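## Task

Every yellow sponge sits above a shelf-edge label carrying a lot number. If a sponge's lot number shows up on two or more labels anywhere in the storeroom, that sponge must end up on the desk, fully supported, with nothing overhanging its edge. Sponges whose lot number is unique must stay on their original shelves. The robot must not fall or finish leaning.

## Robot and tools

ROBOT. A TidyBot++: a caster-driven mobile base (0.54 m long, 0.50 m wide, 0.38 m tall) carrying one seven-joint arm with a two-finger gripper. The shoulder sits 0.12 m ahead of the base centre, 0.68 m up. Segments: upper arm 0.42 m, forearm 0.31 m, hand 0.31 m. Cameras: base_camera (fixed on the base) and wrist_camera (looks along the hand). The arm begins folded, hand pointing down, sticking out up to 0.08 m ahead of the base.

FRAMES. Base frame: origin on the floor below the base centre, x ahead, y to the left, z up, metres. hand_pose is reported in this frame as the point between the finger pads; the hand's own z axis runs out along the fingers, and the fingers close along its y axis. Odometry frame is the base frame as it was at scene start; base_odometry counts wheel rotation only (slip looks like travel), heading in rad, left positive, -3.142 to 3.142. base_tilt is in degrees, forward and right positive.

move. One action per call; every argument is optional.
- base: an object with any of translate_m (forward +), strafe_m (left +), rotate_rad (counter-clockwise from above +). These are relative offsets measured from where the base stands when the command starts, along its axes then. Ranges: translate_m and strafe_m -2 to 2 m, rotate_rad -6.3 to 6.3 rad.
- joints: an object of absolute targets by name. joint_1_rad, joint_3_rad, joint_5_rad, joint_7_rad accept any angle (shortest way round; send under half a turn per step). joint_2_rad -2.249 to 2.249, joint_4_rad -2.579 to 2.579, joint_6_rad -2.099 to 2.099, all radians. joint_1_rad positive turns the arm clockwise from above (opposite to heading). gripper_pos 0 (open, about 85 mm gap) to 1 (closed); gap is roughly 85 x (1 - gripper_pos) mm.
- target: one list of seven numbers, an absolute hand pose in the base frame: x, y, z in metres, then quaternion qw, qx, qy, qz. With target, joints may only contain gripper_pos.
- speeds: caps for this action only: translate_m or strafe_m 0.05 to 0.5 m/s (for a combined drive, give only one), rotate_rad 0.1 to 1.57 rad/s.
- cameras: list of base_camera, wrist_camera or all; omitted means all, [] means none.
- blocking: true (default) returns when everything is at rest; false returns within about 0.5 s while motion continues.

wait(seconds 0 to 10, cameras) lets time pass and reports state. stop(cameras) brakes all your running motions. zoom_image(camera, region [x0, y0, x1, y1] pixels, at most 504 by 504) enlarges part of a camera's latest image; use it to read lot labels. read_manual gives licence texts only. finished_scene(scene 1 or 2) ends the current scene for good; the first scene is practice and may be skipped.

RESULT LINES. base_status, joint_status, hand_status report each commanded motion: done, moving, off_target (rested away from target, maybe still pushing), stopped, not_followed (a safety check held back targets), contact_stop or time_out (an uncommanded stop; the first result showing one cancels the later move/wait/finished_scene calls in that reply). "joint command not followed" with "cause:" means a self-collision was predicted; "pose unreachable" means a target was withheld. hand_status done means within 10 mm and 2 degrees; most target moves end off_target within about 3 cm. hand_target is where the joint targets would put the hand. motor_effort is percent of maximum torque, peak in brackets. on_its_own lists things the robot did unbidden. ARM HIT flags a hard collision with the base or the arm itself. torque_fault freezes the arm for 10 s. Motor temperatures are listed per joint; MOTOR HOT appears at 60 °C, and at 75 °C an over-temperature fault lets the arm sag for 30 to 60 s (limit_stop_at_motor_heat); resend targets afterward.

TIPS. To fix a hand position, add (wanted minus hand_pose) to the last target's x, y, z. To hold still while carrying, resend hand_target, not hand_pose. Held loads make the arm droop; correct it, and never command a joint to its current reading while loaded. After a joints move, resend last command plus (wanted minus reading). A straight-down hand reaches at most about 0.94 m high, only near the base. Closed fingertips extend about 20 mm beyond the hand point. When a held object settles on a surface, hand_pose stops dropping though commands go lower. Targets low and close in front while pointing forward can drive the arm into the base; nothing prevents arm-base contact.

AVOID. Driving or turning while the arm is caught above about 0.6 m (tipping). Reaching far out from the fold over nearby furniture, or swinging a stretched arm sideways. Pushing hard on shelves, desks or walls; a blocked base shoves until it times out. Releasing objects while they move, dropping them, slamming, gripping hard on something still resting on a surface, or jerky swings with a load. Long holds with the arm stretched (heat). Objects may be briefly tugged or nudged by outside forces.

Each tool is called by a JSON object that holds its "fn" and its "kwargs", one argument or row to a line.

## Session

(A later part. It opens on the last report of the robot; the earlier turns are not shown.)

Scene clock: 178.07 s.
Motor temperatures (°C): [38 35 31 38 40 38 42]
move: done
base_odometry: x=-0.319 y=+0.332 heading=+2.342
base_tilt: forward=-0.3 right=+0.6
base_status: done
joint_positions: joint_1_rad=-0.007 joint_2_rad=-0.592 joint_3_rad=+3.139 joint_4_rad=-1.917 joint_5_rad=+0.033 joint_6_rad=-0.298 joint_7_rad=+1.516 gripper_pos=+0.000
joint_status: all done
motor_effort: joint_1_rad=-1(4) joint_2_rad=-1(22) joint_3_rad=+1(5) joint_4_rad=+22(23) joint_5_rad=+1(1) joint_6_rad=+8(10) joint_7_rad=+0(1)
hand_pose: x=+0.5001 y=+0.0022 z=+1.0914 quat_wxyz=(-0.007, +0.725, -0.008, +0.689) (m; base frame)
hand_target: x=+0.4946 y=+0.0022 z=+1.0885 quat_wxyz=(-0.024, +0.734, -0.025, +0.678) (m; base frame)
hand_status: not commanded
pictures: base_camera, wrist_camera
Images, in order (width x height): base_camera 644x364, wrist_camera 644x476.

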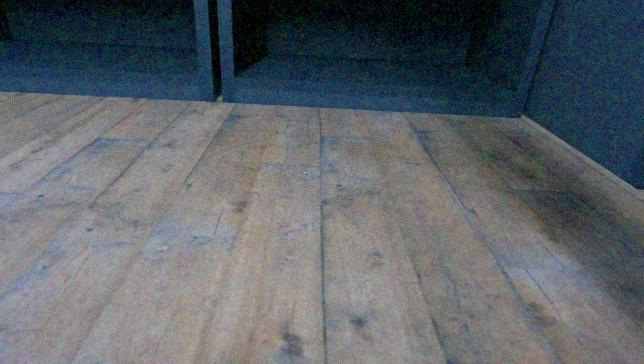

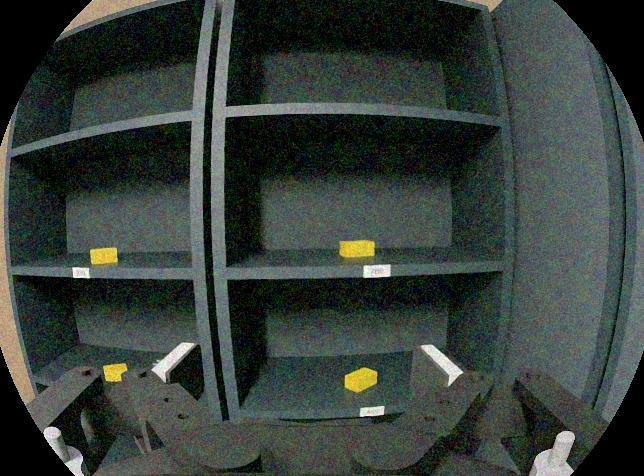

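{"fn": "move", "kwargs": {
  "base": {"translate_m": 0.4, "strafe_m": 0.68},
  "joints": {"joint_2_rad": -0.7, "joint_4_rad": -2.1, "joint_6_rad": -0.62},
  "cameras": ["base_camera", "wrist_camera"]
}}

Scene clock: 181.37 s.
Motor temperatures (°C): [38 35 31 38 40 38 42]
move: done
base_odometry: x=-1.085 y=+0.145 heading=+2.342
base_tilt: forward=-0.3 right=+0.6
base_status: done
joint_positions: joint_1_rad=-0.007 joint_2_rad=-0.686 joint_3_rad=+3.139 joint_4_rad=-2.077 joint_5_rad=+0.033 joint_6_rad=-0.565 joint_7_rad=+1.516 gripper_pos=+0.000
joint_status: all done
motor_effort: joint_1_rad=-1(1) joint_2_rad=+1(3) joint_3_rad=+1(2) joint_4_rad=+22(24) joint_5_rad=+1(1) joint_6_rad=+8(11) joint_7_rad=+0(1)
hand_pose: x=+0.4503 y=-0.0010 z=+0.9468 quat_wxyz=(-0.002, +0.829, -0.012, +0.559) (m; base frame)
hand_target: x=+0.4381 y=+0.0020 z=+0.9218 quat_wxyz=(-0.019, +0.846, -0.029, +0.532) (m; base frame)
hand_status: not commanded
pictures: base_camera, wrist_camera
Images, in order (width x height): base_camera 644x364, wrist_camera 644x476.

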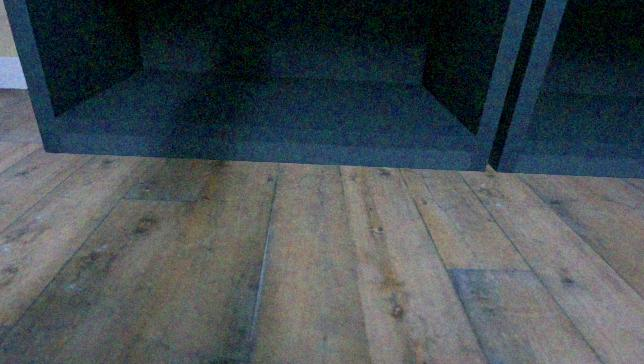

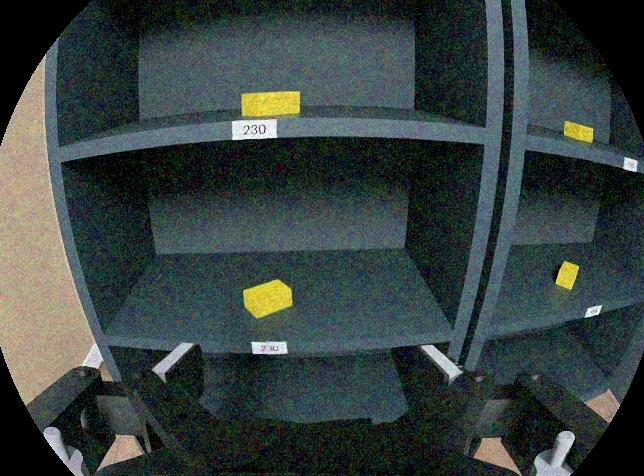

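{"fn": "zoom_image", "kwargs": {
  "camera": "wrist_camera",
  "region": [240, 330, 300, 365]
}}

{"fn": "zoom_image", "kwargs": {
  "camera": "wrist_camera",
  "region": [225, 112, 285, 147]
}}

Scaled by 8.400.

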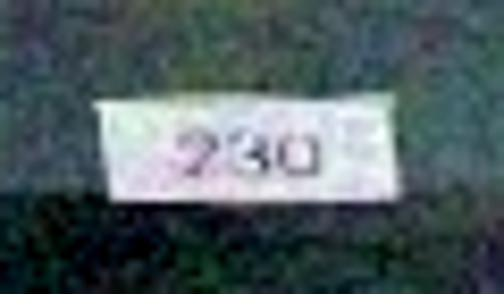

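Scaled by 8.400.

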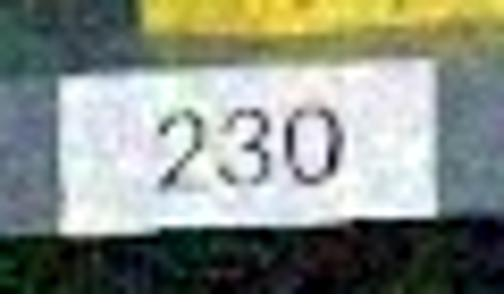

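{"fn": "move", "kwargs": {
  "cameras": ["base_camera", "wrist_camera"]
}}

Scene clock: 182.80 s.
Motor temperatures (°C): [38 35 31 38 40 38 42]
base_odometry: x=-1.085 y=+0.145 heading=+2.342
base_tilt: forward=-0.3 right=+0.6
base_status: done
joint_positions: joint_1_rad=-0.007 joint_2_rad=-0.686 joint_3_rad=+3.139 joint_4_rad=-2.077 joint_5_rad=+0.033 joint_6_rad=-0.565 joint_7_rad=+1.516 gripper_pos=+0.000
joint_status: all done
motor_effort: joint_1_rad=+0(1) joint_2_rad=+2(3) joint_3_rad=+1(2) joint_4_rad=+21(24) joint_5_rad=+1(1) joint_6_rad=+8(11) joint_7_rad=+0(1)
hand_pose: x=+0.4503 y=-0.0010 z=+0.9468 quat_wxyz=(-0.002, +0.829, -0.012, +0.559) (m; base frame)
hand_target: x=+0.4381 y=+0.0020 z=+0.9218 quat_wxyz=(-0.019, +0.846, -0.029, +0.532) (m; base frame)
hand_status: not commanded
pictures: base_camera, wrist_camera
Images, in order (width x height): base_camera 644x364, wrist_camera 644x476.

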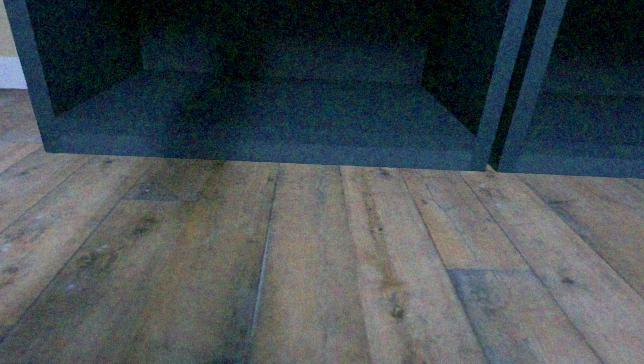

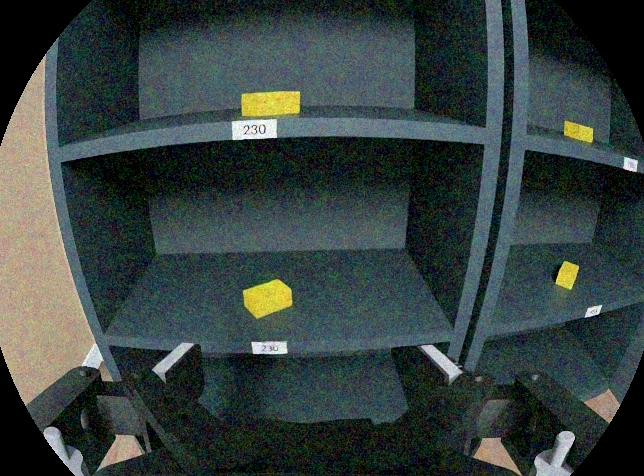

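{"fn": "move", "kwargs": {
  "base": {"translate_m": 0.2, "rotate_rad": -0.03},
  "joints": {"joint_1_rad": 0.0, "joint_2_rad": -0.25, "joint_4_rad": -1.19, "joint_6_rad": -1.15, "joint_3_rad": 3.14, "joint_5_rad": 0.0, "joint_7_rad": 1.571},
  "cameras": ["wrist_camera", "base_camera"]
}}

Scene clock: 194.63 s.
Motor temperatures (°C): [38 35 31 38 40 38 42]
move: done
base_odometry: x=-1.225 y=+0.288 heading=+2.312
base_tilt: forward=-0.3 right=+0.6
base_status: done
joint_positions: joint_1_rad=-0.007 joint_2_rad=-0.268 joint_3_rad=+3.139 joint_4_rad=-1.211 joint_5_rad=+0.033 joint_6_rad=-1.091 joint_7_rad=+1.530 gripper_pos=+0.000
joint_status: all done
motor_effort: joint_1_rad=+0(2) joint_2_rad=-8(10) joint_3_rad=+0(2) joint_4_rad=+18(23) joint_5_rad=+1(2) joint_6_rad=+8(10) joint_7_rad=+0(1)
hand_pose: x=+0.5402 y=-0.0039 z=+1.1333 quat_wxyz=(+0.004, +0.850, -0.015, +0.526) (m; base frame)
hand_target: x=+0.5390 y=+0.0022 z=+1.1204 quat_wxyz=(+0.000, +0.865, +0.001, +0.502) (m; base frame)
hand_status: not commanded
pictures: base_camera, wrist_camera
Images, in order (width x height): base_camera 644x364, wrist_camera 644x476.

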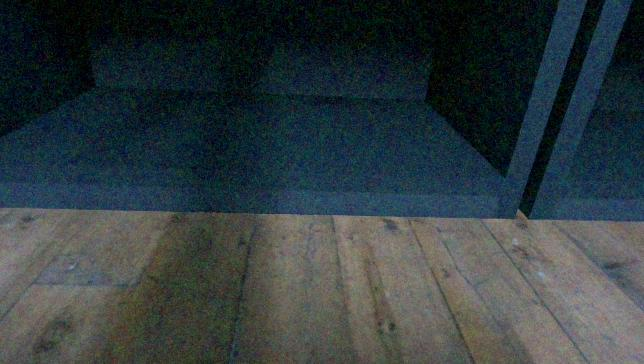

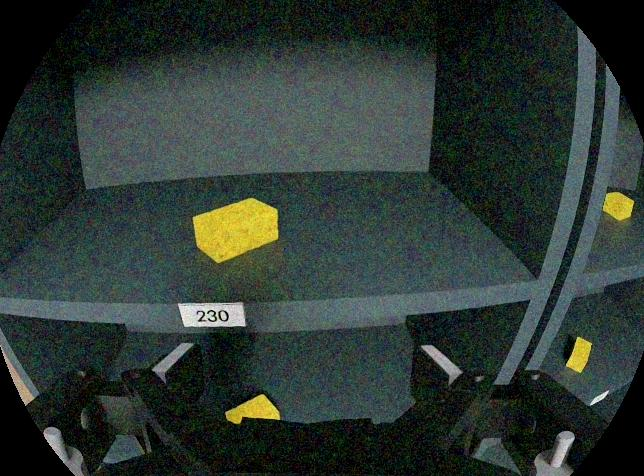

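{"fn": "zoom_image", "kwargs": {
  "camera": "wrist_camera",
  "region": [150, 170, 330, 340]
}}

Scaled by 2.800.

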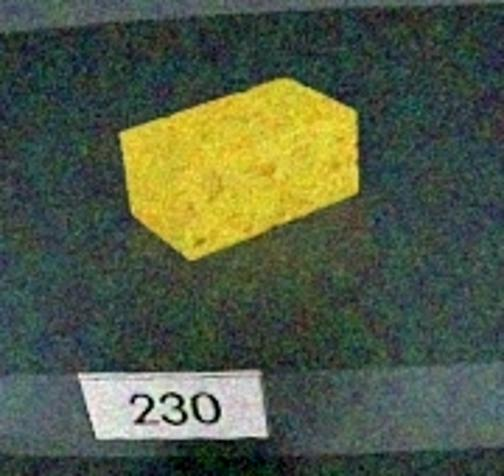

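{"fn": "move", "kwargs": {
  "joints": {"joint_1_rad": -1.4, "joint_6_rad": -0.9},
  "cameras": ["wrist_camera"]
}}

Scene clock: 199.50 s.
Motor temperatures (°C): [38 35 31 38 40 38 42]
move: done
base_odometry: x=-1.225 y=+0.288 heading=+2.312
base_tilt: forward=-0.3 right=+0.6
base_status: not commanded
joint_positions: joint_1_rad=-1.382 joint_2_rad=-0.268 joint_3_rad=+3.139 joint_4_rad=-1.211 joint_5_rad=+0.033 joint_6_rad=-0.962 joint_7_rad=+1.530 gripper_pos=+0.000
joint_status: all done
motor_effort: joint_1_rad=+0(2) joint_2_rad=-9(10) joint_3_rad=+1(1) joint_4_rad=+20(20) joint_5_rad=+1(1) joint_6_rad=+9(10) joint_7_rad=+0(1)
hand_pose: x=+0.2071 y=+0.4280 z=+1.1705 quat_wxyz=(-0.366, +0.638, +0.507, +0.450) (m; base frame)
hand_target: x=+0.1932 y=+0.4437 z=+1.1921 quat_wxyz=(-0.390, +0.608, +0.513, +0.463) (m; base frame)
hand_status: not commanded
pictures: wrist_camera
Images, in order (width x height): wrist_camera 644x476.

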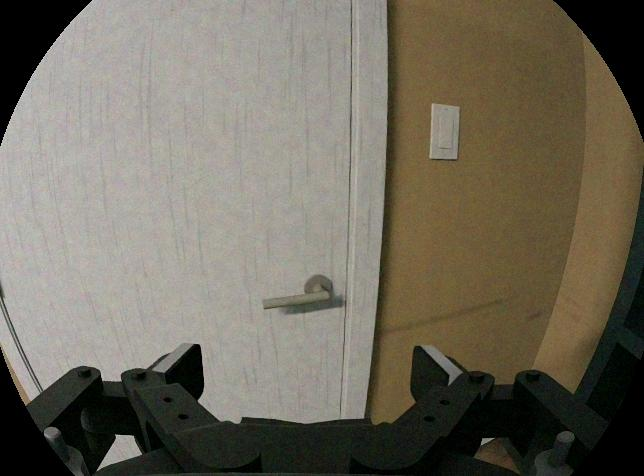

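{"fn": "move", "kwargs": {
  "joints": {"joint_1_rad": 0.0, "joint_2_rad": 0.196, "joint_3_rad": 3.14, "joint_4_rad": -0.768, "joint_5_rad": 0.73, "joint_6_rad": -1.36, "joint_7_rad": 0.897},
  "cameras": ["wrist_camera"]
}}

{"fn": "move", "kwargs": {
  "base": {"translate_m": 0.2, "strafe_m": 0.26},
  "cameras": ["wrist_camera", "base_camera"]
}}

Scene clock: 203.70 s.
Motor temperatures (°C): [38 35 31 38 40 38 42]
move: done
base_odometry: x=-1.225 y=+0.288 heading=+2.312
base_tilt: forward=-0.3 right=+0.6
base_status: not commanded
joint_positions: joint_1_rad=-0.015 joint_2_rad=+0.168 joint_3_rad=+3.139 joint_4_rad=-0.790 joint_5_rad=+0.654 joint_6_rad=-1.301 joint_7_rad=+0.941 gripper_pos=+0.000
joint_status: all done
motor_effort: joint_1_rad=+0(3) joint_2_rad=-23(24) joint_3_rad=+1(2) joint_4_rad=+18(20) joint_5_rad=+5(5) joint_6_rad=+6(10) joint_7_rad=+0(1)
hand_pose: x=+0.6544 y=-0.1722 z=+1.1302 quat_wxyz=(+0.171, +0.800, -0.311, +0.484) (m; base frame)
hand_target: x=+0.6425 y=-0.2010 z=+1.1243 quat_wxyz=(+0.207, +0.786, -0.349, +0.466) (m; base frame)
hand_status: not commanded
pictures: wrist_camera
Images, in order (width x height): wrist_camera 644x476.

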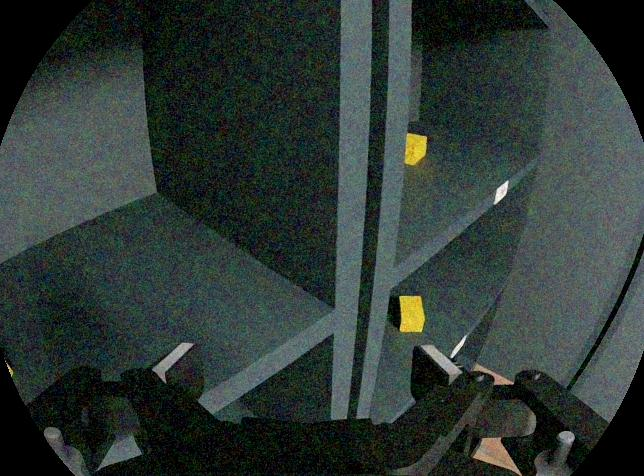

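Scene clock: 205.70 s.
Motor temperatures (°C): [38 35 31 38 40 38 42]
move: done
base_odometry: x=-1.552 y=+0.260 heading=+2.312
base_tilt: forward=-0.3 right=+0.6
base_status: done
joint_positions: joint_1_rad=-0.011 joint_2_rad=+0.180 joint_3_rad=+3.139 joint_4_rad=-0.788 joint_5_rad=+0.662 joint_6_rad=-1.306 joint_7_rad=+0.938 gripper_pos=+0.000
joint_status: not commanded
motor_effort: joint_1_rad=-1(2) joint_2_rad=-24(26) joint_3_rad=+1(2) joint_4_rad=+17(19) joint_5_rad=+5(6) joint_6_rad=+7(7) joint_7_rad=+0(1)
hand_pose: x=+0.6574 y=-0.1764 z=+1.1247 quat_wxyz=(+0.177, +0.801, -0.314, +0.479) (m; base frame)
hand_target: x=+0.6425 y=-0.2010 z=+1.1243 quat_wxyz=(+0.207, +0.786, -0.349, +0.466) (m; base frame)
hand_status: not commanded
pictures: base_camera, wrist_camera
Images, in order (width x height): base_camera 644x364, wrist_camera 644x476.

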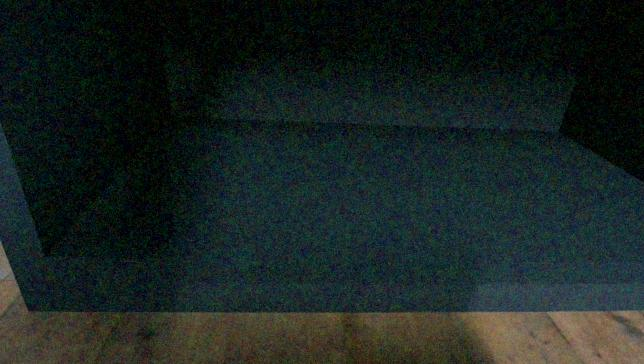

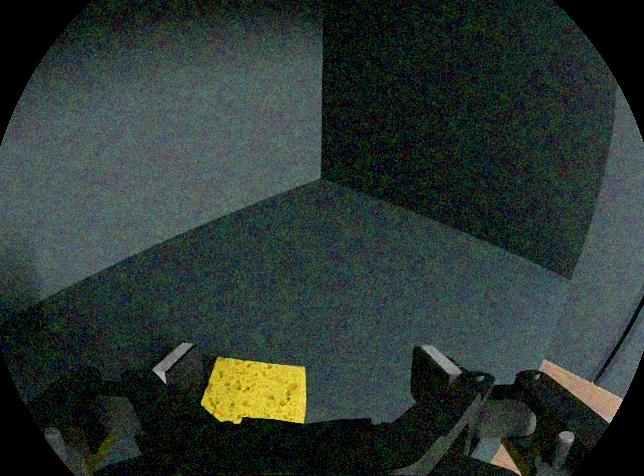

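{"fn": "move", "kwargs": {
  "base": {"translate_m": 0.06, "strafe_m": 0.045},
  "joints": {"joint_1_rad": 0.0, "joint_2_rad": 0.212, "joint_3_rad": 3.14, "joint_4_rad": -0.755, "joint_5_rad": 0.82, "joint_6_rad": -1.435, "joint_7_rad": 0.835},
  "cameras": ["wrist_camera"]
}}

Scene clock: 208.17 s.
Motor temperatures (°C): [38 35 31 38 40 38 42]
move: done
base_odometry: x=-1.625 y=+0.274 heading=+2.312
base_tilt: forward=-0.3 right=+0.6
base_status: done
joint_positions: joint_1_rad=-0.006 joint_2_rad=+0.203 joint_3_rad=+3.140 joint_4_rad=-0.772 joint_5_rad=+0.765 joint_6_rad=-1.392 joint_7_rad=+0.867 gripper_pos=+0.000
joint_status: all done
motor_effort: joint_1_rad=-1(3) joint_2_rad=-24(27) joint_3_rad=+1(2) joint_4_rad=+17(18) joint_5_rad=+6(6) joint_6_rad=+6(7) joint_7_rad=+0(1)
hand_pose: x=+0.6354 y=-0.2070 z=+1.1181 quat_wxyz=(+0.220, +0.781, -0.366, +0.455) (m; base frame)
hand_target: x=+0.6209 y=-0.2236 z=+1.1221 quat_wxyz=(+0.242, +0.765, -0.393, +0.449) (m; base frame)
hand_status: not commanded
pictures: wrist_camera
Images, in order (width x height): wrist_camera 644x476.

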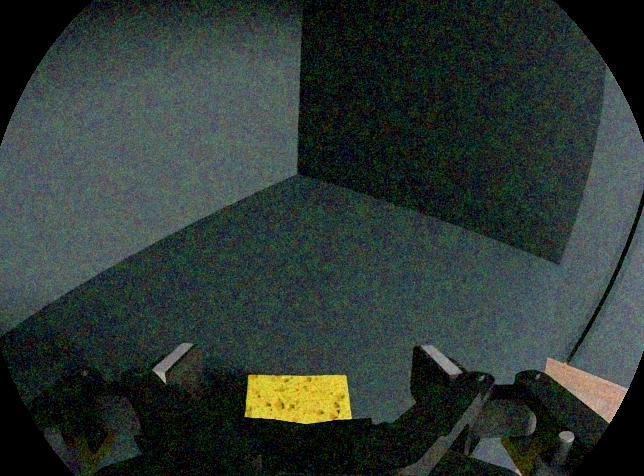

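{"fn": "move", "kwargs": {
  "base": {"strafe_m": 0.008},
  "joints": {"joint_1_rad": 0.0, "joint_2_rad": 0.117, "joint_3_rad": 3.14, "joint_4_rad": -1.015, "joint_5_rad": 0.85, "joint_6_rad": -1.21, "joint_7_rad": 0.72},
  "cameras": ["wrist_camera"]
}}

Scene clock: 210.17 s.
Motor temperatures (°C): [38 35 31 38 40 38 42]
move: done
base_odometry: x=-1.631 y=+0.269 heading=+2.312
base_tilt: forward=-0.3 right=+0.6
base_status: done
joint_positions: joint_1_rad=-0.005 joint_2_rad=+0.124 joint_3_rad=+3.139 joint_4_rad=-0.985 joint_5_rad=+0.778 joint_6_rad=-1.270 joint_7_rad=+0.763 gripper_pos=+0.000
joint_status: all done
motor_effort: joint_1_rad=+0(4) joint_2_rad=-22(26) joint_3_rad=+1(3) joint_4_rad=+18(19) joint_5_rad=+6(7) joint_6_rad=+5(7) joint_7_rad=+0(1)
hand_pose: x=+0.6307 y=-0.2040 z=+1.0905 quat_wxyz=(+0.211, +0.779, -0.363, +0.466) (m; base frame)
hand_target: x=+0.6343 y=-0.2169 z=+1.1056 quat_wxyz=(+0.229, +0.758, -0.360, +0.493) (m; base frame)
hand_status: not commanded
pictures: wrist_camera
Images, in order (width x height): wrist_camera 644x476.

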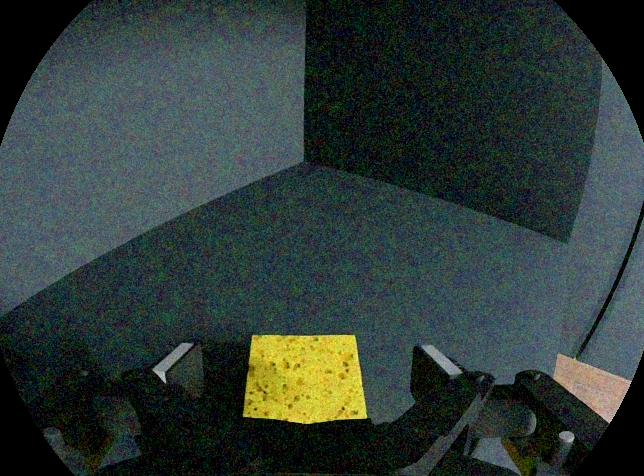

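{"fn": "move", "kwargs": {
  "joints": {"joint_1_rad": 0.0, "joint_2_rad": 0.082, "joint_3_rad": 3.14, "joint_4_rad": -1.203, "joint_5_rad": 0.892, "joint_6_rad": -1.105, "joint_7_rad": 0.605},
  "cameras": ["wrist_camera"]
}}

Scene clock: 211.70 s.
Motor temperatures (°C): [38 35 31 38 40 38 42]
move: done
base_odometry: x=-1.631 y=+0.269 heading=+2.312
base_tilt: forward=-0.3 right=+0.6
base_status: not commanded
joint_positions: joint_1_rad=-0.005 joint_2_rad=+0.089 joint_3_rad=+3.139 joint_4_rad=-1.175 joint_5_rad=+0.819 joint_6_rad=-1.166 joint_7_rad=+0.648 gripper_pos=+0.000
joint_status: all done
motor_effort: joint_1_rad=+0(2) joint_2_rad=-22(24) joint_3_rad=+0(1) joint_4_rad=+19(21) joint_5_rad=+6(7) joint_6_rad=+5(6) joint_7_rad=+0(1)
hand_pose: x=+0.6335 y=-0.2044 z=+1.0463 quat_wxyz=(+0.212, +0.780, -0.363, +0.464) (m; base frame)
hand_target: x=+0.6388 y=-0.2145 z=+1.0614 quat_wxyz=(+0.226, +0.762, -0.355, +0.493) (m; base frame)
hand_status: not commanded
pictures: wrist_camera
Images, in order (width x height): wrist_camera 644x476.

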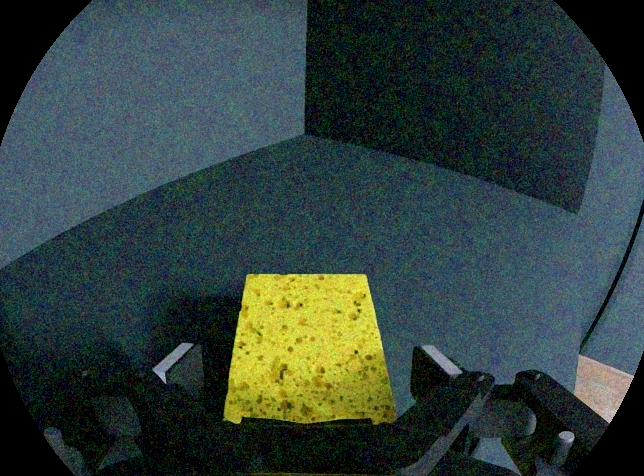

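{"fn": "move", "kwargs": {
  "base": {"translate_m": 0.006, "strafe_m": -0.008},
  "cameras": ["wrist_camera"]
}}

{"fn": "move", "kwargs": {
  "joints": {"gripper_pos": 0.62},
  "cameras": ["wrist_camera"]
}}

Scene clock: 213.03 s.
Motor temperatures (°C): [38 35 31 38 40 38 42]
move: done
base_odometry: x=-1.630 y=+0.279 heading=+2.312
base_tilt: forward=-0.3 right=+0.6
base_status: done
joint_positions: joint_1_rad=-0.004 joint_2_rad=+0.084 joint_3_rad=+3.139 joint_4_rad=-1.175 joint_5_rad=+0.822 joint_6_rad=-1.163 joint_7_rad=+0.646 gripper_pos=+0.000
joint_status: not commanded
motor_effort: joint_1_rad=+0(3) joint_2_rad=-21(23) joint_3_rad=+1(2) joint_4_rad=+19(20) joint_5_rad=+6(7) joint_6_rad=+5(5) joint_7_rad=+0(1)
hand_pose: x=+0.6318 y=-0.2050 z=+1.0500 quat_wxyz=(+0.212, +0.778, -0.363, +0.468) (m; base frame)
hand_target: x=+0.6388 y=-0.2145 z=+1.0614 quat_wxyz=(+0.226, +0.762, -0.355, +0.493) (m; base frame)
hand_status: not commanded
pictures: wrist_camera
Images, in order (width x height): wrist_camera 644x476.

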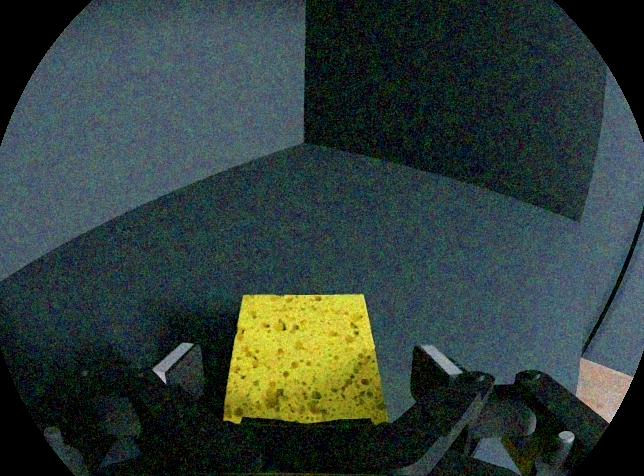

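Scene clock: 213.93 s.
Motor temperatures (°C): [38 35 31 38 40 38 42]
move: off_target
base_odometry: x=-1.630 y=+0.279 heading=+2.312
base_tilt: forward=-0.3 right=+0.6
base_status: not commanded
joint_positions: joint_1_rad=-0.004 joint_2_rad=+0.082 joint_3_rad=+3.139 joint_4_rad=-1.176 joint_5_rad=+0.824 joint_6_rad=-1.161 joint_7_rad=+0.646 gripper_pos=+0.466
joint_status: gripper_pos off_target (ended at +0.466, target +0.620)
motor_effort: joint_1_rad=-1(1) joint_2_rad=-22(22) joint_3_rad=+1(1) joint_4_rad=+19(20) joint_5_rad=+6(7) joint_6_rad=+5(6) joint_7_rad=+0(0)
hand_pose: x=+0.6315 y=-0.2052 z=+1.0514 quat_wxyz=(+0.212, +0.777, -0.363, +0.469) (m; base frame)
hand_target: x=+0.6388 y=-0.2145 z=+1.0614 quat_wxyz=(+0.226, +0.762, -0.355, +0.493) (m; base frame)
hand_status: not commanded
pictures: wrist_camera
Images, in order (width x height): wrist_camera 644x476.

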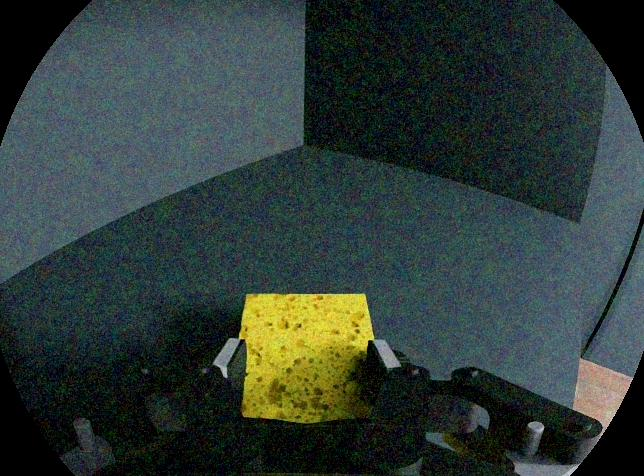

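{"fn": "move", "kwargs": {
  "joints": {"joint_1_rad": 0.0, "joint_2_rad": 0.18, "joint_3_rad": 3.14, "joint_4_rad": -0.855, "joint_5_rad": 0.71, "joint_6_rad": -1.37, "joint_7_rad": 0.855},
  "cameras": ["wrist_camera"]
}}

{"fn": "move", "kwargs": {
  "joints": {"gripper_pos": 0.72},
  "cameras": ["wrist_camera"]
}}

Scene clock: 215.73 s.
Motor temperatures (°C): [38 35 31 38 40 38 42]
move: done
base_odometry: x=-1.630 y=+0.279 heading=+2.312
base_tilt: forward=-0.3 right=+0.6
base_status: not commanded
joint_positions: joint_1_rad=-0.004 joint_2_rad=+0.152 joint_3_rad=+3.139 joint_4_rad=-0.876 joint_5_rad=+0.785 joint_6_rad=-1.313 joint_7_rad=+0.812 gripper_pos=+0.466
joint_status: all done
motor_effort: joint_1_rad=-1(2) joint_2_rad=-23(24) joint_3_rad=+1(2) joint_4_rad=+18(21) joint_5_rad=+6(7) joint_6_rad=+6(7) joint_7_rad=+0(1)
hand_pose: x=+0.6313 y=-0.2085 z=+1.1187 quat_wxyz=(+0.217, +0.771, -0.363, +0.475) (m; base frame)
hand_target: x=+0.6365 y=-0.1969 z=+1.0888 quat_wxyz=(+0.202, +0.799, -0.360, +0.436) (m; base frame)
hand_status: not commanded
pictures: wrist_camera
Images, in order (width x height): wrist_camera 644x476.

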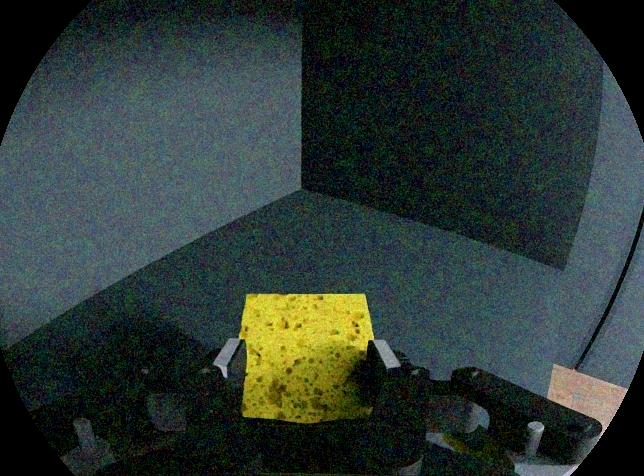

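Scene clock: 216.27 s.
Motor temperatures (°C): [38 35 31 38 40 38 42]
move: off_target
base_odometry: x=-1.630 y=+0.279 heading=+2.312
base_tilt: forward=-0.3 right=+0.6
base_status: not commanded
joint_positions: joint_1_rad=-0.004 joint_2_rad=+0.152 joint_3_rad=+3.139 joint_4_rad=-0.876 joint_5_rad=+0.785 joint_6_rad=-1.314 joint_7_rad=+0.813 gripper_pos=+0.466
joint_status: gripper_pos off_target (ended at +0.466, target +0.720)
motor_effort: joint_1_rad=+0(1) joint_2_rad=-22(24) joint_3_rad=+1(1) joint_4_rad=+18(18) joint_5_rad=+6(6) joint_6_rad=+6(7) joint_7_rad=+0(1)
hand_pose: x=+0.6312 y=-0.2085 z=+1.1184 quat_wxyz=(+0.217, +0.772, -0.363, +0.475) (m; base frame)
hand_target: x=+0.6365 y=-0.1969 z=+1.0888 quat_wxyz=(+0.202, +0.799, -0.360, +0.436) (m; base frame)
hand_status: not commanded
pictures: wrist_camera
Images, in order (width x height): wrist_camera 644x476.

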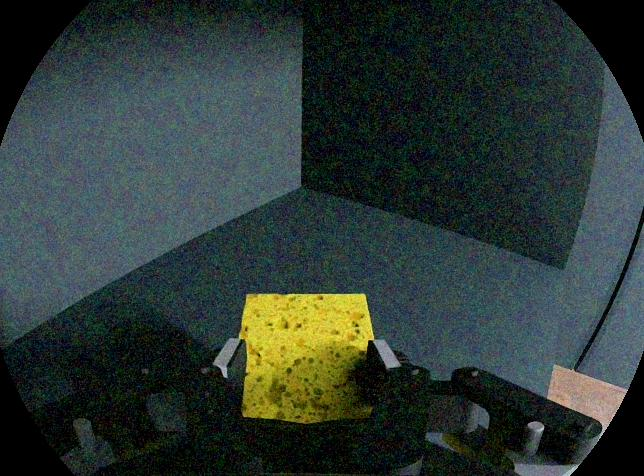

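{"fn": "move", "kwargs": {
  "base": {"translate_m": -0.36, "strafe_m": -0.2},
  "cameras": ["wrist_camera"]
}}

{"fn": "move", "kwargs": {
  "joints": {"joint_1_rad": 0.0, "joint_2_rad": -0.6, "joint_3_rad": 3.14, "joint_4_rad": -1.9, "joint_5_rad": 0.0, "joint_6_rad": -0.5, "joint_7_rad": 1.571},
  "base": {"rotate_rad": -3.11},
  "cameras": ["wrist_camera", "base_camera"]
}}

Scene clock: 219.23 s.
Motor temperatures (°C): [38 35 30 38 40 38 42]
move: done
base_odometry: x=-1.239 y=+0.148 heading=+2.312
base_tilt: forward=-0.3 right=+0.6
base_status: done
joint_positions: joint_1_rad=-0.003 joint_2_rad=+0.162 joint_3_rad=+3.139 joint_4_rad=-0.873 joint_5_rad=+0.781 joint_6_rad=-1.320 joint_7_rad=+0.814 gripper_pos=+0.466
joint_status: not commanded
motor_effort: joint_1_rad=+0(2) joint_2_rad=-23(28) joint_3_rad=+1(2) joint_4_rad=+18(19) joint_5_rad=+6(7) joint_6_rad=+5(7) joint_7_rad=+0(1)
hand_pose: x=+0.6342 y=-0.2084 z=+1.1125 quat_wxyz=(+0.218, +0.775, -0.364, +0.469) (m; base frame)
hand_target: x=+0.6365 y=-0.1969 z=+1.0888 quat_wxyz=(+0.202, +0.799, -0.360, +0.436) (m; base frame)
hand_status: not commanded
pictures: wrist_camera
Images, in order (width x height): wrist_camera 644x476.

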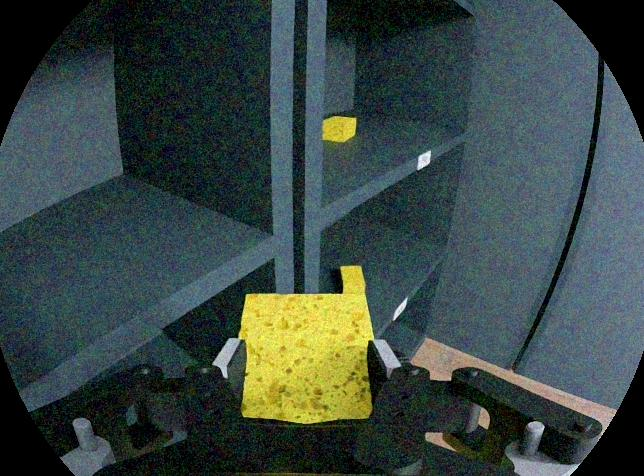

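Scene clock: 222.50 s.
Motor temperatures (°C): [38 35 30 38 40 38 42]
move: done
base_odometry: x=-1.239 y=+0.148 heading=-0.797
base_tilt: forward=-0.4 right=+0.6
base_status: done
joint_positions: joint_1_rad=-0.004 joint_2_rad=-0.598 joint_3_rad=+3.140 joint_4_rad=-1.871 joint_5_rad=+0.075 joint_6_rad=-0.561 joint_7_rad=+1.529 gripper_pos=+0.466
joint_status: all done
motor_effort: joint_1_rad=-1(3) joint_2_rad=+0(25) joint_3_rad=+1(3) joint_4_rad=+22(40) joint_5_rad=+1(7) joint_6_rad=+8(20) joint_7_rad=+0(1)
hand_pose: x=+0.4830 y=-0.0087 z=+1.0416 quat_wxyz=(+0.021, +0.793, -0.001, +0.609) (m; base frame)
hand_target: x=+0.4875 y=+0.0022 z=+1.0424 quat_wxyz=(+0.000, +0.783, +0.001, +0.622) (m; base frame)
hand_status: not commanded
pictures: base_camera, wrist_camera
Images, in order (width x height): base_camera 644x364, wrist_camera 644x476.

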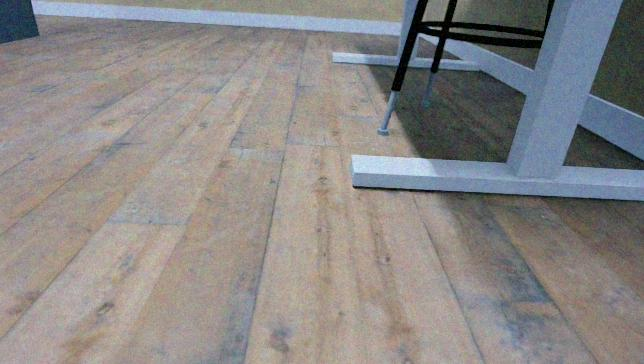

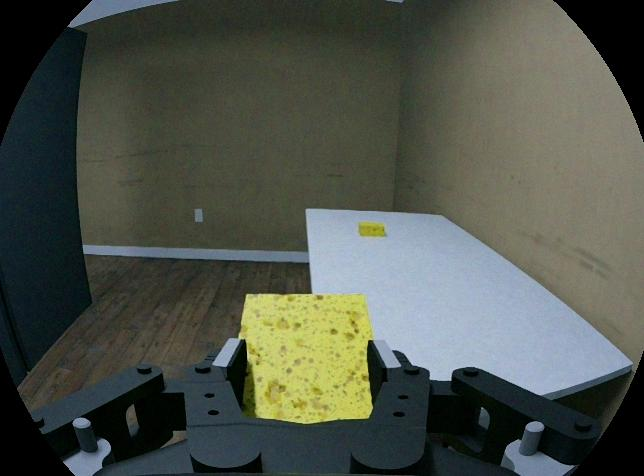

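{"fn": "move", "kwargs": {
  "base": {"translate_m": 0.375, "strafe_m": -0.3},
  "joints": {"joint_1_rad": 0.0, "joint_2_rad": -0.04, "joint_3_rad": 3.14, "joint_4_rad": -1.975, "joint_5_rad": 0.0, "joint_6_rad": -0.11, "joint_7_rad": 1.571},
  "cameras": ["wrist_camera", "base_camera"]
}}

Scene clock: 225.77 s.
Motor temperatures (°C): [38 35 30 38 40 38 42]
move: done
base_odometry: x=-1.192 y=-0.330 heading=-0.798
base_tilt: forward=-0.3 right=+0.6
base_status: done
joint_positions: joint_1_rad=-0.004 joint_2_rad=-0.045 joint_3_rad=+3.140 joint_4_rad=-1.945 joint_5_rad=+0.073 joint_6_rad=-0.171 joint_7_rad=+1.530 gripper_pos=+0.466
joint_status: all done
motor_effort: joint_1_rad=-1(2) joint_2_rad=-19(23) joint_3_rad=+0(3) joint_4_rad=+21(23) joint_5_rad=+1(2) joint_6_rad=+7(10) joint_7_rad=+0(1)
hand_pose: x=+0.6707 y=+0.0005 z=+0.8516 quat_wxyz=(+0.012, +0.860, +0.012, +0.510) (m; base frame)
hand_target: x=+0.6728 y=+0.0022 z=+0.8481 quat_wxyz=(+0.000, +0.853, +0.001, +0.521) (m; base frame)
hand_status: not commanded
pictures: base_camera, wrist_camera
Images, in order (width x height): base_camera 644x364, wrist_camera 644x476.

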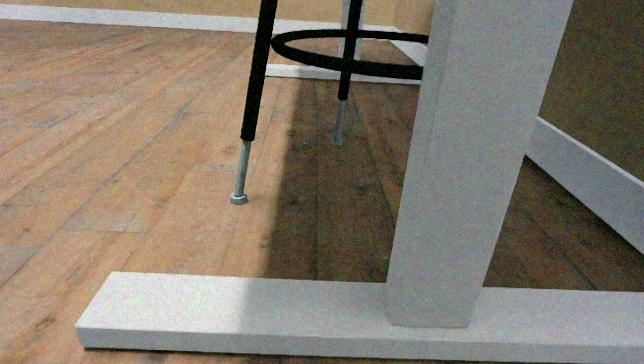

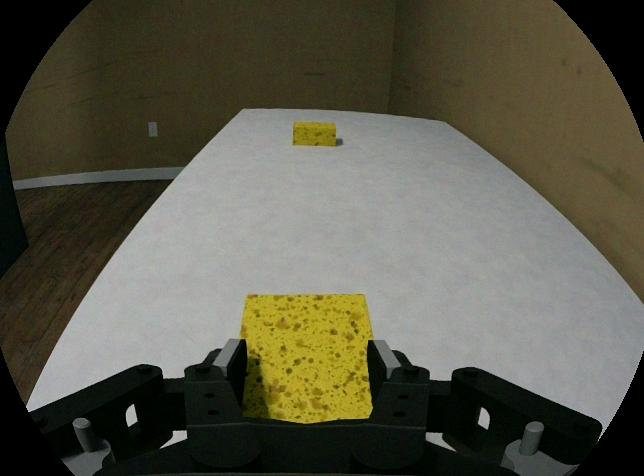

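{"fn": "move", "kwargs": {
  "joints": {"joint_2_rad": 0.015, "joint_4_rad": -2.105, "joint_6_rad": 0.071},
  "cameras": []
}}

{"fn": "move", "kwargs": {
  "joints": {"joint_2_rad": 0.04, "joint_4_rad": -2.135, "joint_6_rad": 0.12},
  "cameras": []
}}

{"fn": "move", "kwargs": {
  "joints": {"joint_2_rad": 0.055, "joint_4_rad": -2.157, "joint_6_rad": 0.155},
  "cameras": []
}}

{"fn": "move", "kwargs": {
  "joints": {"joint_2_rad": 0.067, "joint_4_rad": -2.176, "joint_6_rad": 0.185},
  "cameras": ["wrist_camera"]
}}

Scene clock: 227.40 s.
Motor temperatures (°C): [38 35 30 38 40 38 42]
move: done
base_odometry: x=-1.192 y=-0.330 heading=-0.798
base_tilt: forward=-0.3 right=+0.6
base_status: not commanded
joint_positions: joint_1_rad=-0.004 joint_2_rad=-0.002 joint_3_rad=+3.140 joint_4_rad=-2.081 joint_5_rad=+0.073 joint_6_rad=+0.008 joint_7_rad=+1.530 gripper_pos=+0.466
joint_status: all done
motor_effort: joint_1_rad=+0(1) joint_2_rad=-19(21) joint_3_rad=+0(1) joint_4_rad=+20(22) joint_5_rad=+1(1) joint_6_rad=+8(9) joint_7_rad=+0(1)
hand_pose: x=+0.6660 y=+0.0045 z=+0.8005 quat_wxyz=(+0.007, +0.860, +0.016, +0.510) (m; base frame)
hand_target: x=+0.6698 y=+0.0022 z=+0.7952 quat_wxyz=(+0.000, +0.854, +0.001, +0.520) (m; base frame)
hand_status: not commanded
pictures: none
No camera images: "cameras" was empty.

Scene clock: 228.10 s.
Motor temperatures (°C): [38 35 30 38 40 38 42]
move: done
base_odometry: x=-1.192 y=-0.330 heading=-0.798
base_tilt: forward=-0.3 right=+0.6
base_status: not commanded
joint_positions: joint_1_rad=-0.004 joint_2_rad=+0.019 joint_3_rad=+3.140 joint_4_rad=-2.109 joint_5_rad=+0.073 joint_6_rad=+0.065 joint_7_rad=+1.530 gripper_pos=+0.466
joint_status: all done
motor_effort: joint_1_rad=-1(1) joint_2_rad=-19(21) joint_3_rad=+0(0) joint_4_rad=+20(21) joint_5_rad=+1(1) joint_6_rad=+8(9) joint_7_rad=+0(1)
hand_pose: x=+0.6680 y=+0.0058 z=+0.7887 quat_wxyz=(+0.005, +0.858, +0.017, +0.513) (m; base frame)
hand_target: x=+0.6700 y=+0.0022 z=+0.7787 quat_wxyz=(+0.000, +0.856, +0.001, +0.517) (m; base frame)
hand_status: not commanded
pictures: none
No camera images: "cameras" was empty.

Scene clock: 228.70 s.
Motor temperatures (°C): [38 35 30 38 40 38 42]
move: done
base_odometry: x=-1.192 y=-0.330 heading=-0.798
base_tilt: forward=-0.3 right=+0.6
base_status: not commanded
joint_positions: joint_1_rad=-0.004 joint_2_rad=+0.031 joint_3_rad=+3.140 joint_4_rad=-2.131 joint_5_rad=+0.073 joint_6_rad=+0.101 joint_7_rad=+1.530 gripper_pos=+0.466
joint_status: all done
motor_effort: joint_1_rad=-1(1) joint_2_rad=-18(20) joint_3_rad=+0(0) joint_4_rad=+18(20) joint_5_rad=+1(1) joint_6_rad=+7(8) joint_7_rad=+0(1)
hand_pose: x=+0.6676 y=+0.0066 z=+0.7805 quat_wxyz=(+0.004, +0.857, +0.018, +0.514) (m; base frame)
hand_target: x=+0.6692 y=+0.0022 z=+0.7684 quat_wxyz=(+0.000, +0.857, +0.001, +0.516) (m; base frame)
hand_status: not commanded
pictures: none
No camera images: "cameras" was empty.

Scene clock: 229.27 s.
Motor temperatures (°C): [38 35 30 38 40 38 42]
move: done
base_odometry: x=-1.192 y=-0.330 heading=-0.798
base_tilt: forward=-0.3 right=+0.6
base_status: not commanded
joint_positions: joint_1_rad=-0.004 joint_2_rad=+0.035 joint_3_rad=+3.140 joint_4_rad=-2.144 joint_5_rad=+0.073 joint_6_rad=+0.135 joint_7_rad=+1.530 gripper_pos=+0.466
joint_status: all done
motor_effort: joint_1_rad=-1(1) joint_2_rad=-19(19) joint_3_rad=+0(0) joint_4_rad=+18(19) joint_5_rad=+1(1) joint_6_rad=+7(8) joint_7_rad=+0(0)
hand_pose: x=+0.6686 y=+0.0073 z=+0.7806 quat_wxyz=(+0.003, +0.853, +0.018, +0.521) (m; base frame)
hand_target: x=+0.6682 y=+0.0022 z=+0.7601 quat_wxyz=(+0.000, +0.857, +0.001, +0.516) (m; base frame)
hand_status: not commanded
pictures: wrist_camera
Images, in order (width x height): wrist_camera 644x476.

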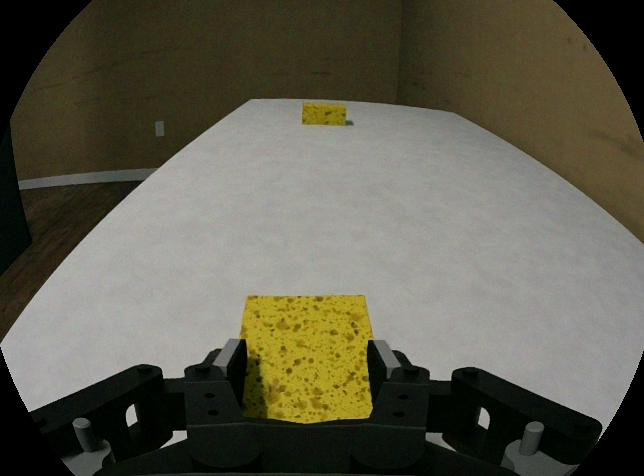

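{"fn": "move", "kwargs": {
  "joints": {"joint_2_rad": 0.07, "joint_4_rad": -2.182, "joint_6_rad": 0.19, "gripper_pos": 0.25},
  "cameras": ["wrist_camera"]
}}

{"fn": "move", "kwargs": {
  "joints": {"gripper_pos": 0.0},
  "base": {"translate_m": -0.3},
  "cameras": ["wrist_camera"]
}}

Scene clock: 231.00 s.
Motor temperatures (°C): [38 35 30 38 40 38 42]
move: done
base_odometry: x=-1.192 y=-0.330 heading=-0.798
base_tilt: forward=-0.4 right=+0.6
base_status: not commanded
joint_positions: joint_1_rad=-0.004 joint_2_rad=+0.045 joint_3_rad=+3.140 joint_4_rad=-2.152 joint_5_rad=+0.073 joint_6_rad=+0.141 joint_7_rad=+1.530 gripper_pos=+0.250
joint_status: all done
motor_effort: joint_1_rad=-1(1) joint_2_rad=-20(20) joint_3_rad=+0(1) joint_4_rad=+18(19) joint_5_rad=+1(1) joint_6_rad=+8(8) joint_7_rad=+0(1)
hand_pose: x=+0.6677 y=+0.0075 z=+0.7726 quat_wxyz=(+0.002, +0.856, +0.018, +0.516) (m; base frame)
hand_target: x=+0.6671 y=+0.0022 z=+0.7567 quat_wxyz=(+0.000, +0.858, +0.001, +0.514) (m; base frame)
hand_status: not commanded
pictures: wrist_camera
Images, in order (width x height): wrist_camera 644x476.

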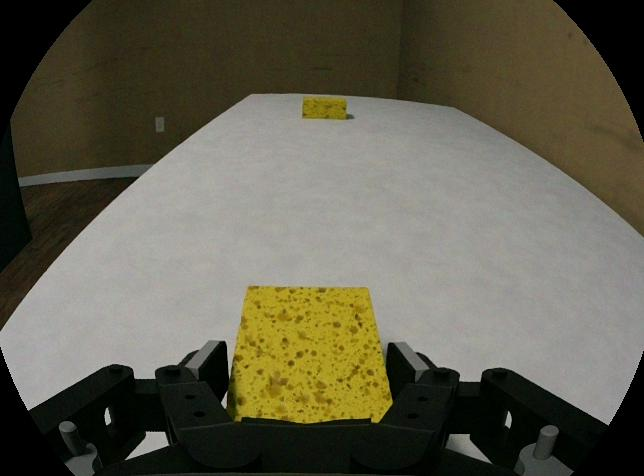

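Scene clock: 232.70 s.
Motor temperatures (°C): [38 35 30 38 40 38 42]
move: done
base_odometry: x=-1.401 y=-0.115 heading=-0.797
base_tilt: forward=-0.3 right=+0.6
base_status: done
joint_positions: joint_1_rad=-0.004 joint_2_rad=+0.052 joint_3_rad=+3.140 joint_4_rad=-2.160 joint_5_rad=+0.073 joint_6_rad=+0.142 joint_7_rad=+1.530 gripper_pos=+0.000
joint_status: all done
motor_effort: joint_1_rad=-1(2) joint_2_rad=-20(22) joint_3_rad=+0(1) joint_4_rad=+18(20) joint_5_rad=+0(1) joint_6_rad=+7(8) joint_7_rad=+0(1)
hand_pose: x=+0.6659 y=+0.0074 z=+0.7648 quat_wxyz=(+0.002, +0.860, +0.018, +0.510) (m; base frame)
hand_target: x=+0.6671 y=+0.0022 z=+0.7567 quat_wxyz=(+0.000, +0.858, +0.001, +0.514) (m; base frame)
hand_status: not commanded
pictures: wrist_camera
Images, in order (width x height): wrist_camera 644x476.

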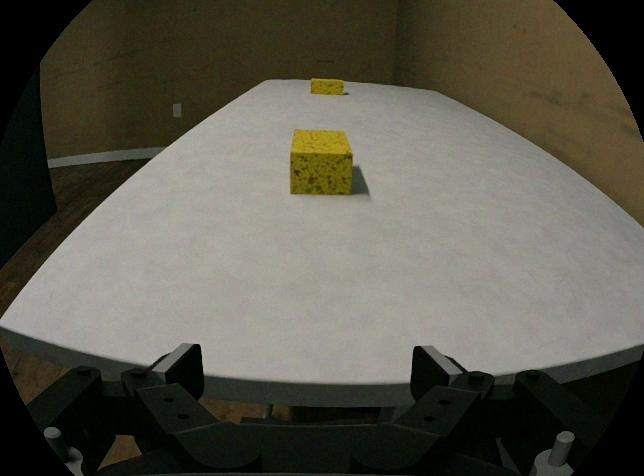

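{"fn": "move", "kwargs": {
  "base": {"translate_m": -0.08, "strafe_m": 0.33},
  "joints": {"joint_1_rad": 0.0, "joint_2_rad": -0.7, "joint_3_rad": 3.14, "joint_4_rad": -2.1, "joint_5_rad": 0.0, "joint_6_rad": -0.85, "joint_7_rad": 1.571},
  "cameras": []
}}

{"fn": "move", "kwargs": {
  "base": {"rotate_rad": 3.127},
  "cameras": ["wrist_camera"]
}}

Scene clock: 236.13 s.
Motor temperatures (°C): [38 35 30 38 40 38 42]
move: done
base_odometry: x=-1.221 y=+0.173 heading=-0.797
base_tilt: forward=-0.4 right=+0.6
base_status: done
joint_positions: joint_1_rad=-0.003 joint_2_rad=-0.688 joint_3_rad=+3.139 joint_4_rad=-2.121 joint_5_rad=+0.072 joint_6_rad=-0.792 joint_7_rad=+1.530 gripper_pos=+0.000
joint_status: all done
motor_effort: joint_1_rad=-1(3) joint_2_rad=+2(22) joint_3_rad=+1(3) joint_4_rad=+21(22) joint_5_rad=+1(2) joint_6_rad=+7(10) joint_7_rad=+0(1)
hand_pose: x=+0.4103 y=-0.0125 z=+0.8612 quat_wxyz=(+0.025, +0.896, -0.004, +0.443) (m; base frame)
hand_target: x=+0.3999 y=+0.0019 z=+0.8615 quat_wxyz=(+0.000, +0.902, +0.001, +0.431) (m; base frame)
hand_status: not commanded
pictures: none
No camera images: "cameras" was empty.

Scene clock: 239.43 s.
Motor temperatures (°C): [38 35 30 38 40 38 42]
move: done
base_odometry: x=-1.221 y=+0.173 heading=+2.330
base_tilt: forward=-0.4 right=+0.6
base_status: done
joint_positions: joint_1_rad=-0.003 joint_2_rad=-0.688 joint_3_rad=+3.139 joint_4_rad=-2.120 joint_5_rad=+0.071 joint_6_rad=-0.794 joint_7_rad=+1.530 gripper_pos=+0.000
joint_status: not commanded
motor_effort: joint_1_rad=-1(1) joint_2_rad=+2(4) joint_3_rad=+1(2) joint_4_rad=+21(22) joint_5_rad=+1(2) joint_6_rad=+7(8) joint_7_rad=+0(1)
hand_pose: x=+0.4100 y=-0.0123 z=+0.8613 quat_wxyz=(+0.024, +0.896, -0.004, +0.442) (m; base frame)
hand_target: x=+0.3999 y=+0.0019 z=+0.8615 quat_wxyz=(+0.000, +0.902, +0.001, +0.431) (m; base frame)
hand_status: not commanded
pictures: wrist_camera
Images, in order (width x height): wrist_camera 644x476.

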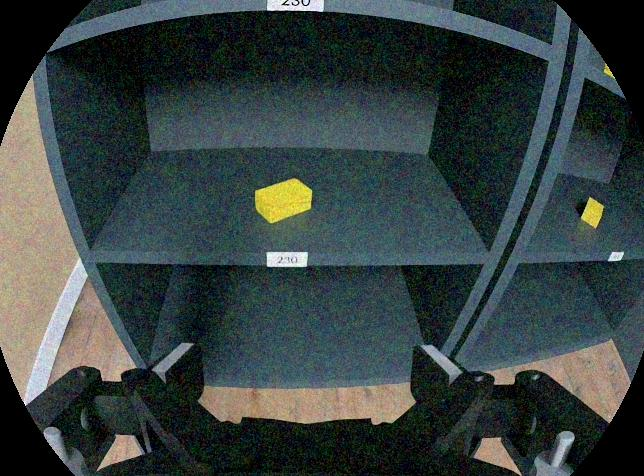

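{"fn": "zoom_image", "kwargs": {
  "camera": "wrist_camera",
  "region": [220, 150, 360, 280]
}}

Scaled by 3.600.

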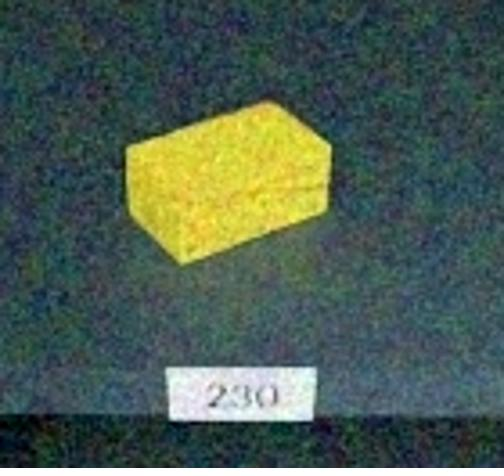

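{"fn": "move", "kwargs": {
  "joints": {"joint_1_rad": 0.0, "joint_2_rad": 0.332, "joint_3_rad": 3.14, "joint_4_rad": -2.10, "joint_5_rad": 1.72, "joint_6_rad": -0.83, "joint_7_rad": -0.77},
  "cameras": ["wrist_camera"]
}}

{"fn": "move", "kwargs": {
  "base": {"translate_m": 0.3, "strafe_m": 0.21},
  "cameras": ["wrist_camera"]
}}

Scene clock: 244.67 s.
Motor temperatures (°C): [38 35 30 38 40 38 42]
move: done
base_odometry: x=-1.221 y=+0.173 heading=+2.330
base_tilt: forward=-0.3 right=+0.6
base_status: not commanded
joint_positions: joint_1_rad=-0.003 joint_2_rad=+0.311 joint_3_rad=+3.139 joint_4_rad=-2.119 joint_5_rad=+1.646 joint_6_rad=-0.795 joint_7_rad=-0.726 gripper_pos=+0.000
joint_status: all done
motor_effort: joint_1_rad=+0(2) joint_2_rad=-25(26) joint_3_rad=+1(2) joint_4_rad=+13(22) joint_5_rad=+5(6) joint_6_rad=-4(8) joint_7_rad=-1(2)
hand_pose: x=+0.6092 y=-0.2175 z=+0.6896 quat_wxyz=(+0.229, +0.768, -0.399, +0.446) (m; base frame)
hand_target: x=+0.6238 y=-0.2255 z=+0.7037 quat_wxyz=(+0.241, +0.755, -0.387, +0.471) (m; base frame)
hand_status: not commanded
pictures: wrist_camera
Images, in order (width x height): wrist_camera 644x476.

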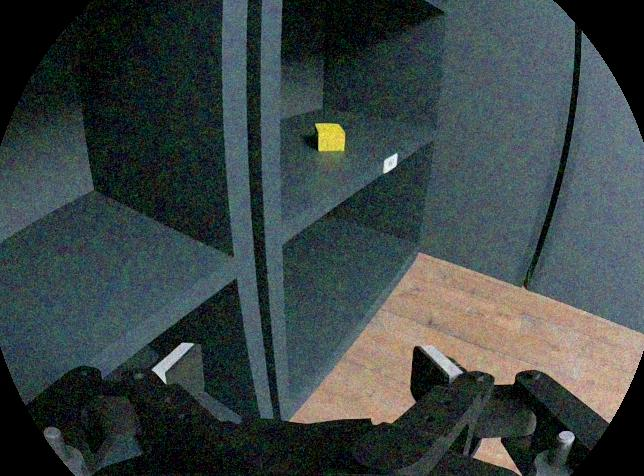

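Scene clock: 246.77 s.
Motor temperatures (°C): [38 35 30 38 40 38 42]
move: done
base_odometry: x=-1.580 y=+0.246 heading=+2.330
base_tilt: forward=-0.3 right=+0.6
base_status: done
joint_positions: joint_1_rad=-0.003 joint_2_rad=+0.315 joint_3_rad=+3.139 joint_4_rad=-2.115 joint_5_rad=+1.651 joint_6_rad=-0.795 joint_7_rad=-0.729 gripper_pos=+0.000
joint_status: not commanded
motor_effort: joint_1_rad=+0(3) joint_2_rad=-24(27) joint_3_rad=+1(3) joint_4_rad=+14(15) joint_5_rad=+5(5) joint_6_rad=-4(6) joint_7_rad=+0(1)
hand_pose: x=+0.6116 y=-0.2175 z=+0.6900 quat_wxyz=(+0.229, +0.767, -0.397, +0.448) (m; base frame)
hand_target: x=+0.6238 y=-0.2255 z=+0.7037 quat_wxyz=(+0.241, +0.755, -0.387, +0.471) (m; base frame)
hand_status: not commanded
pictures: wrist_camera
Images, in order (width x height): wrist_camera 644x476.

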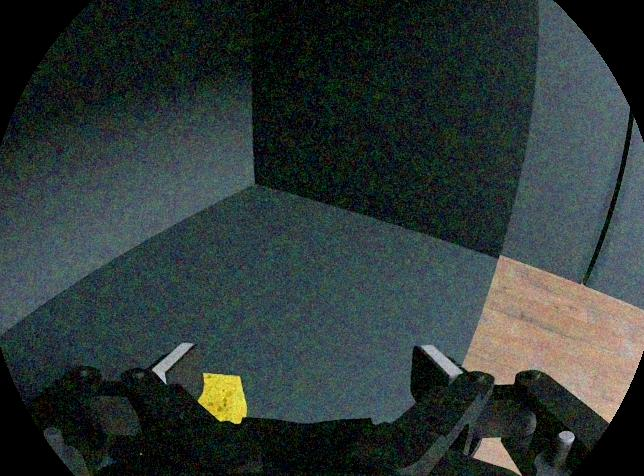

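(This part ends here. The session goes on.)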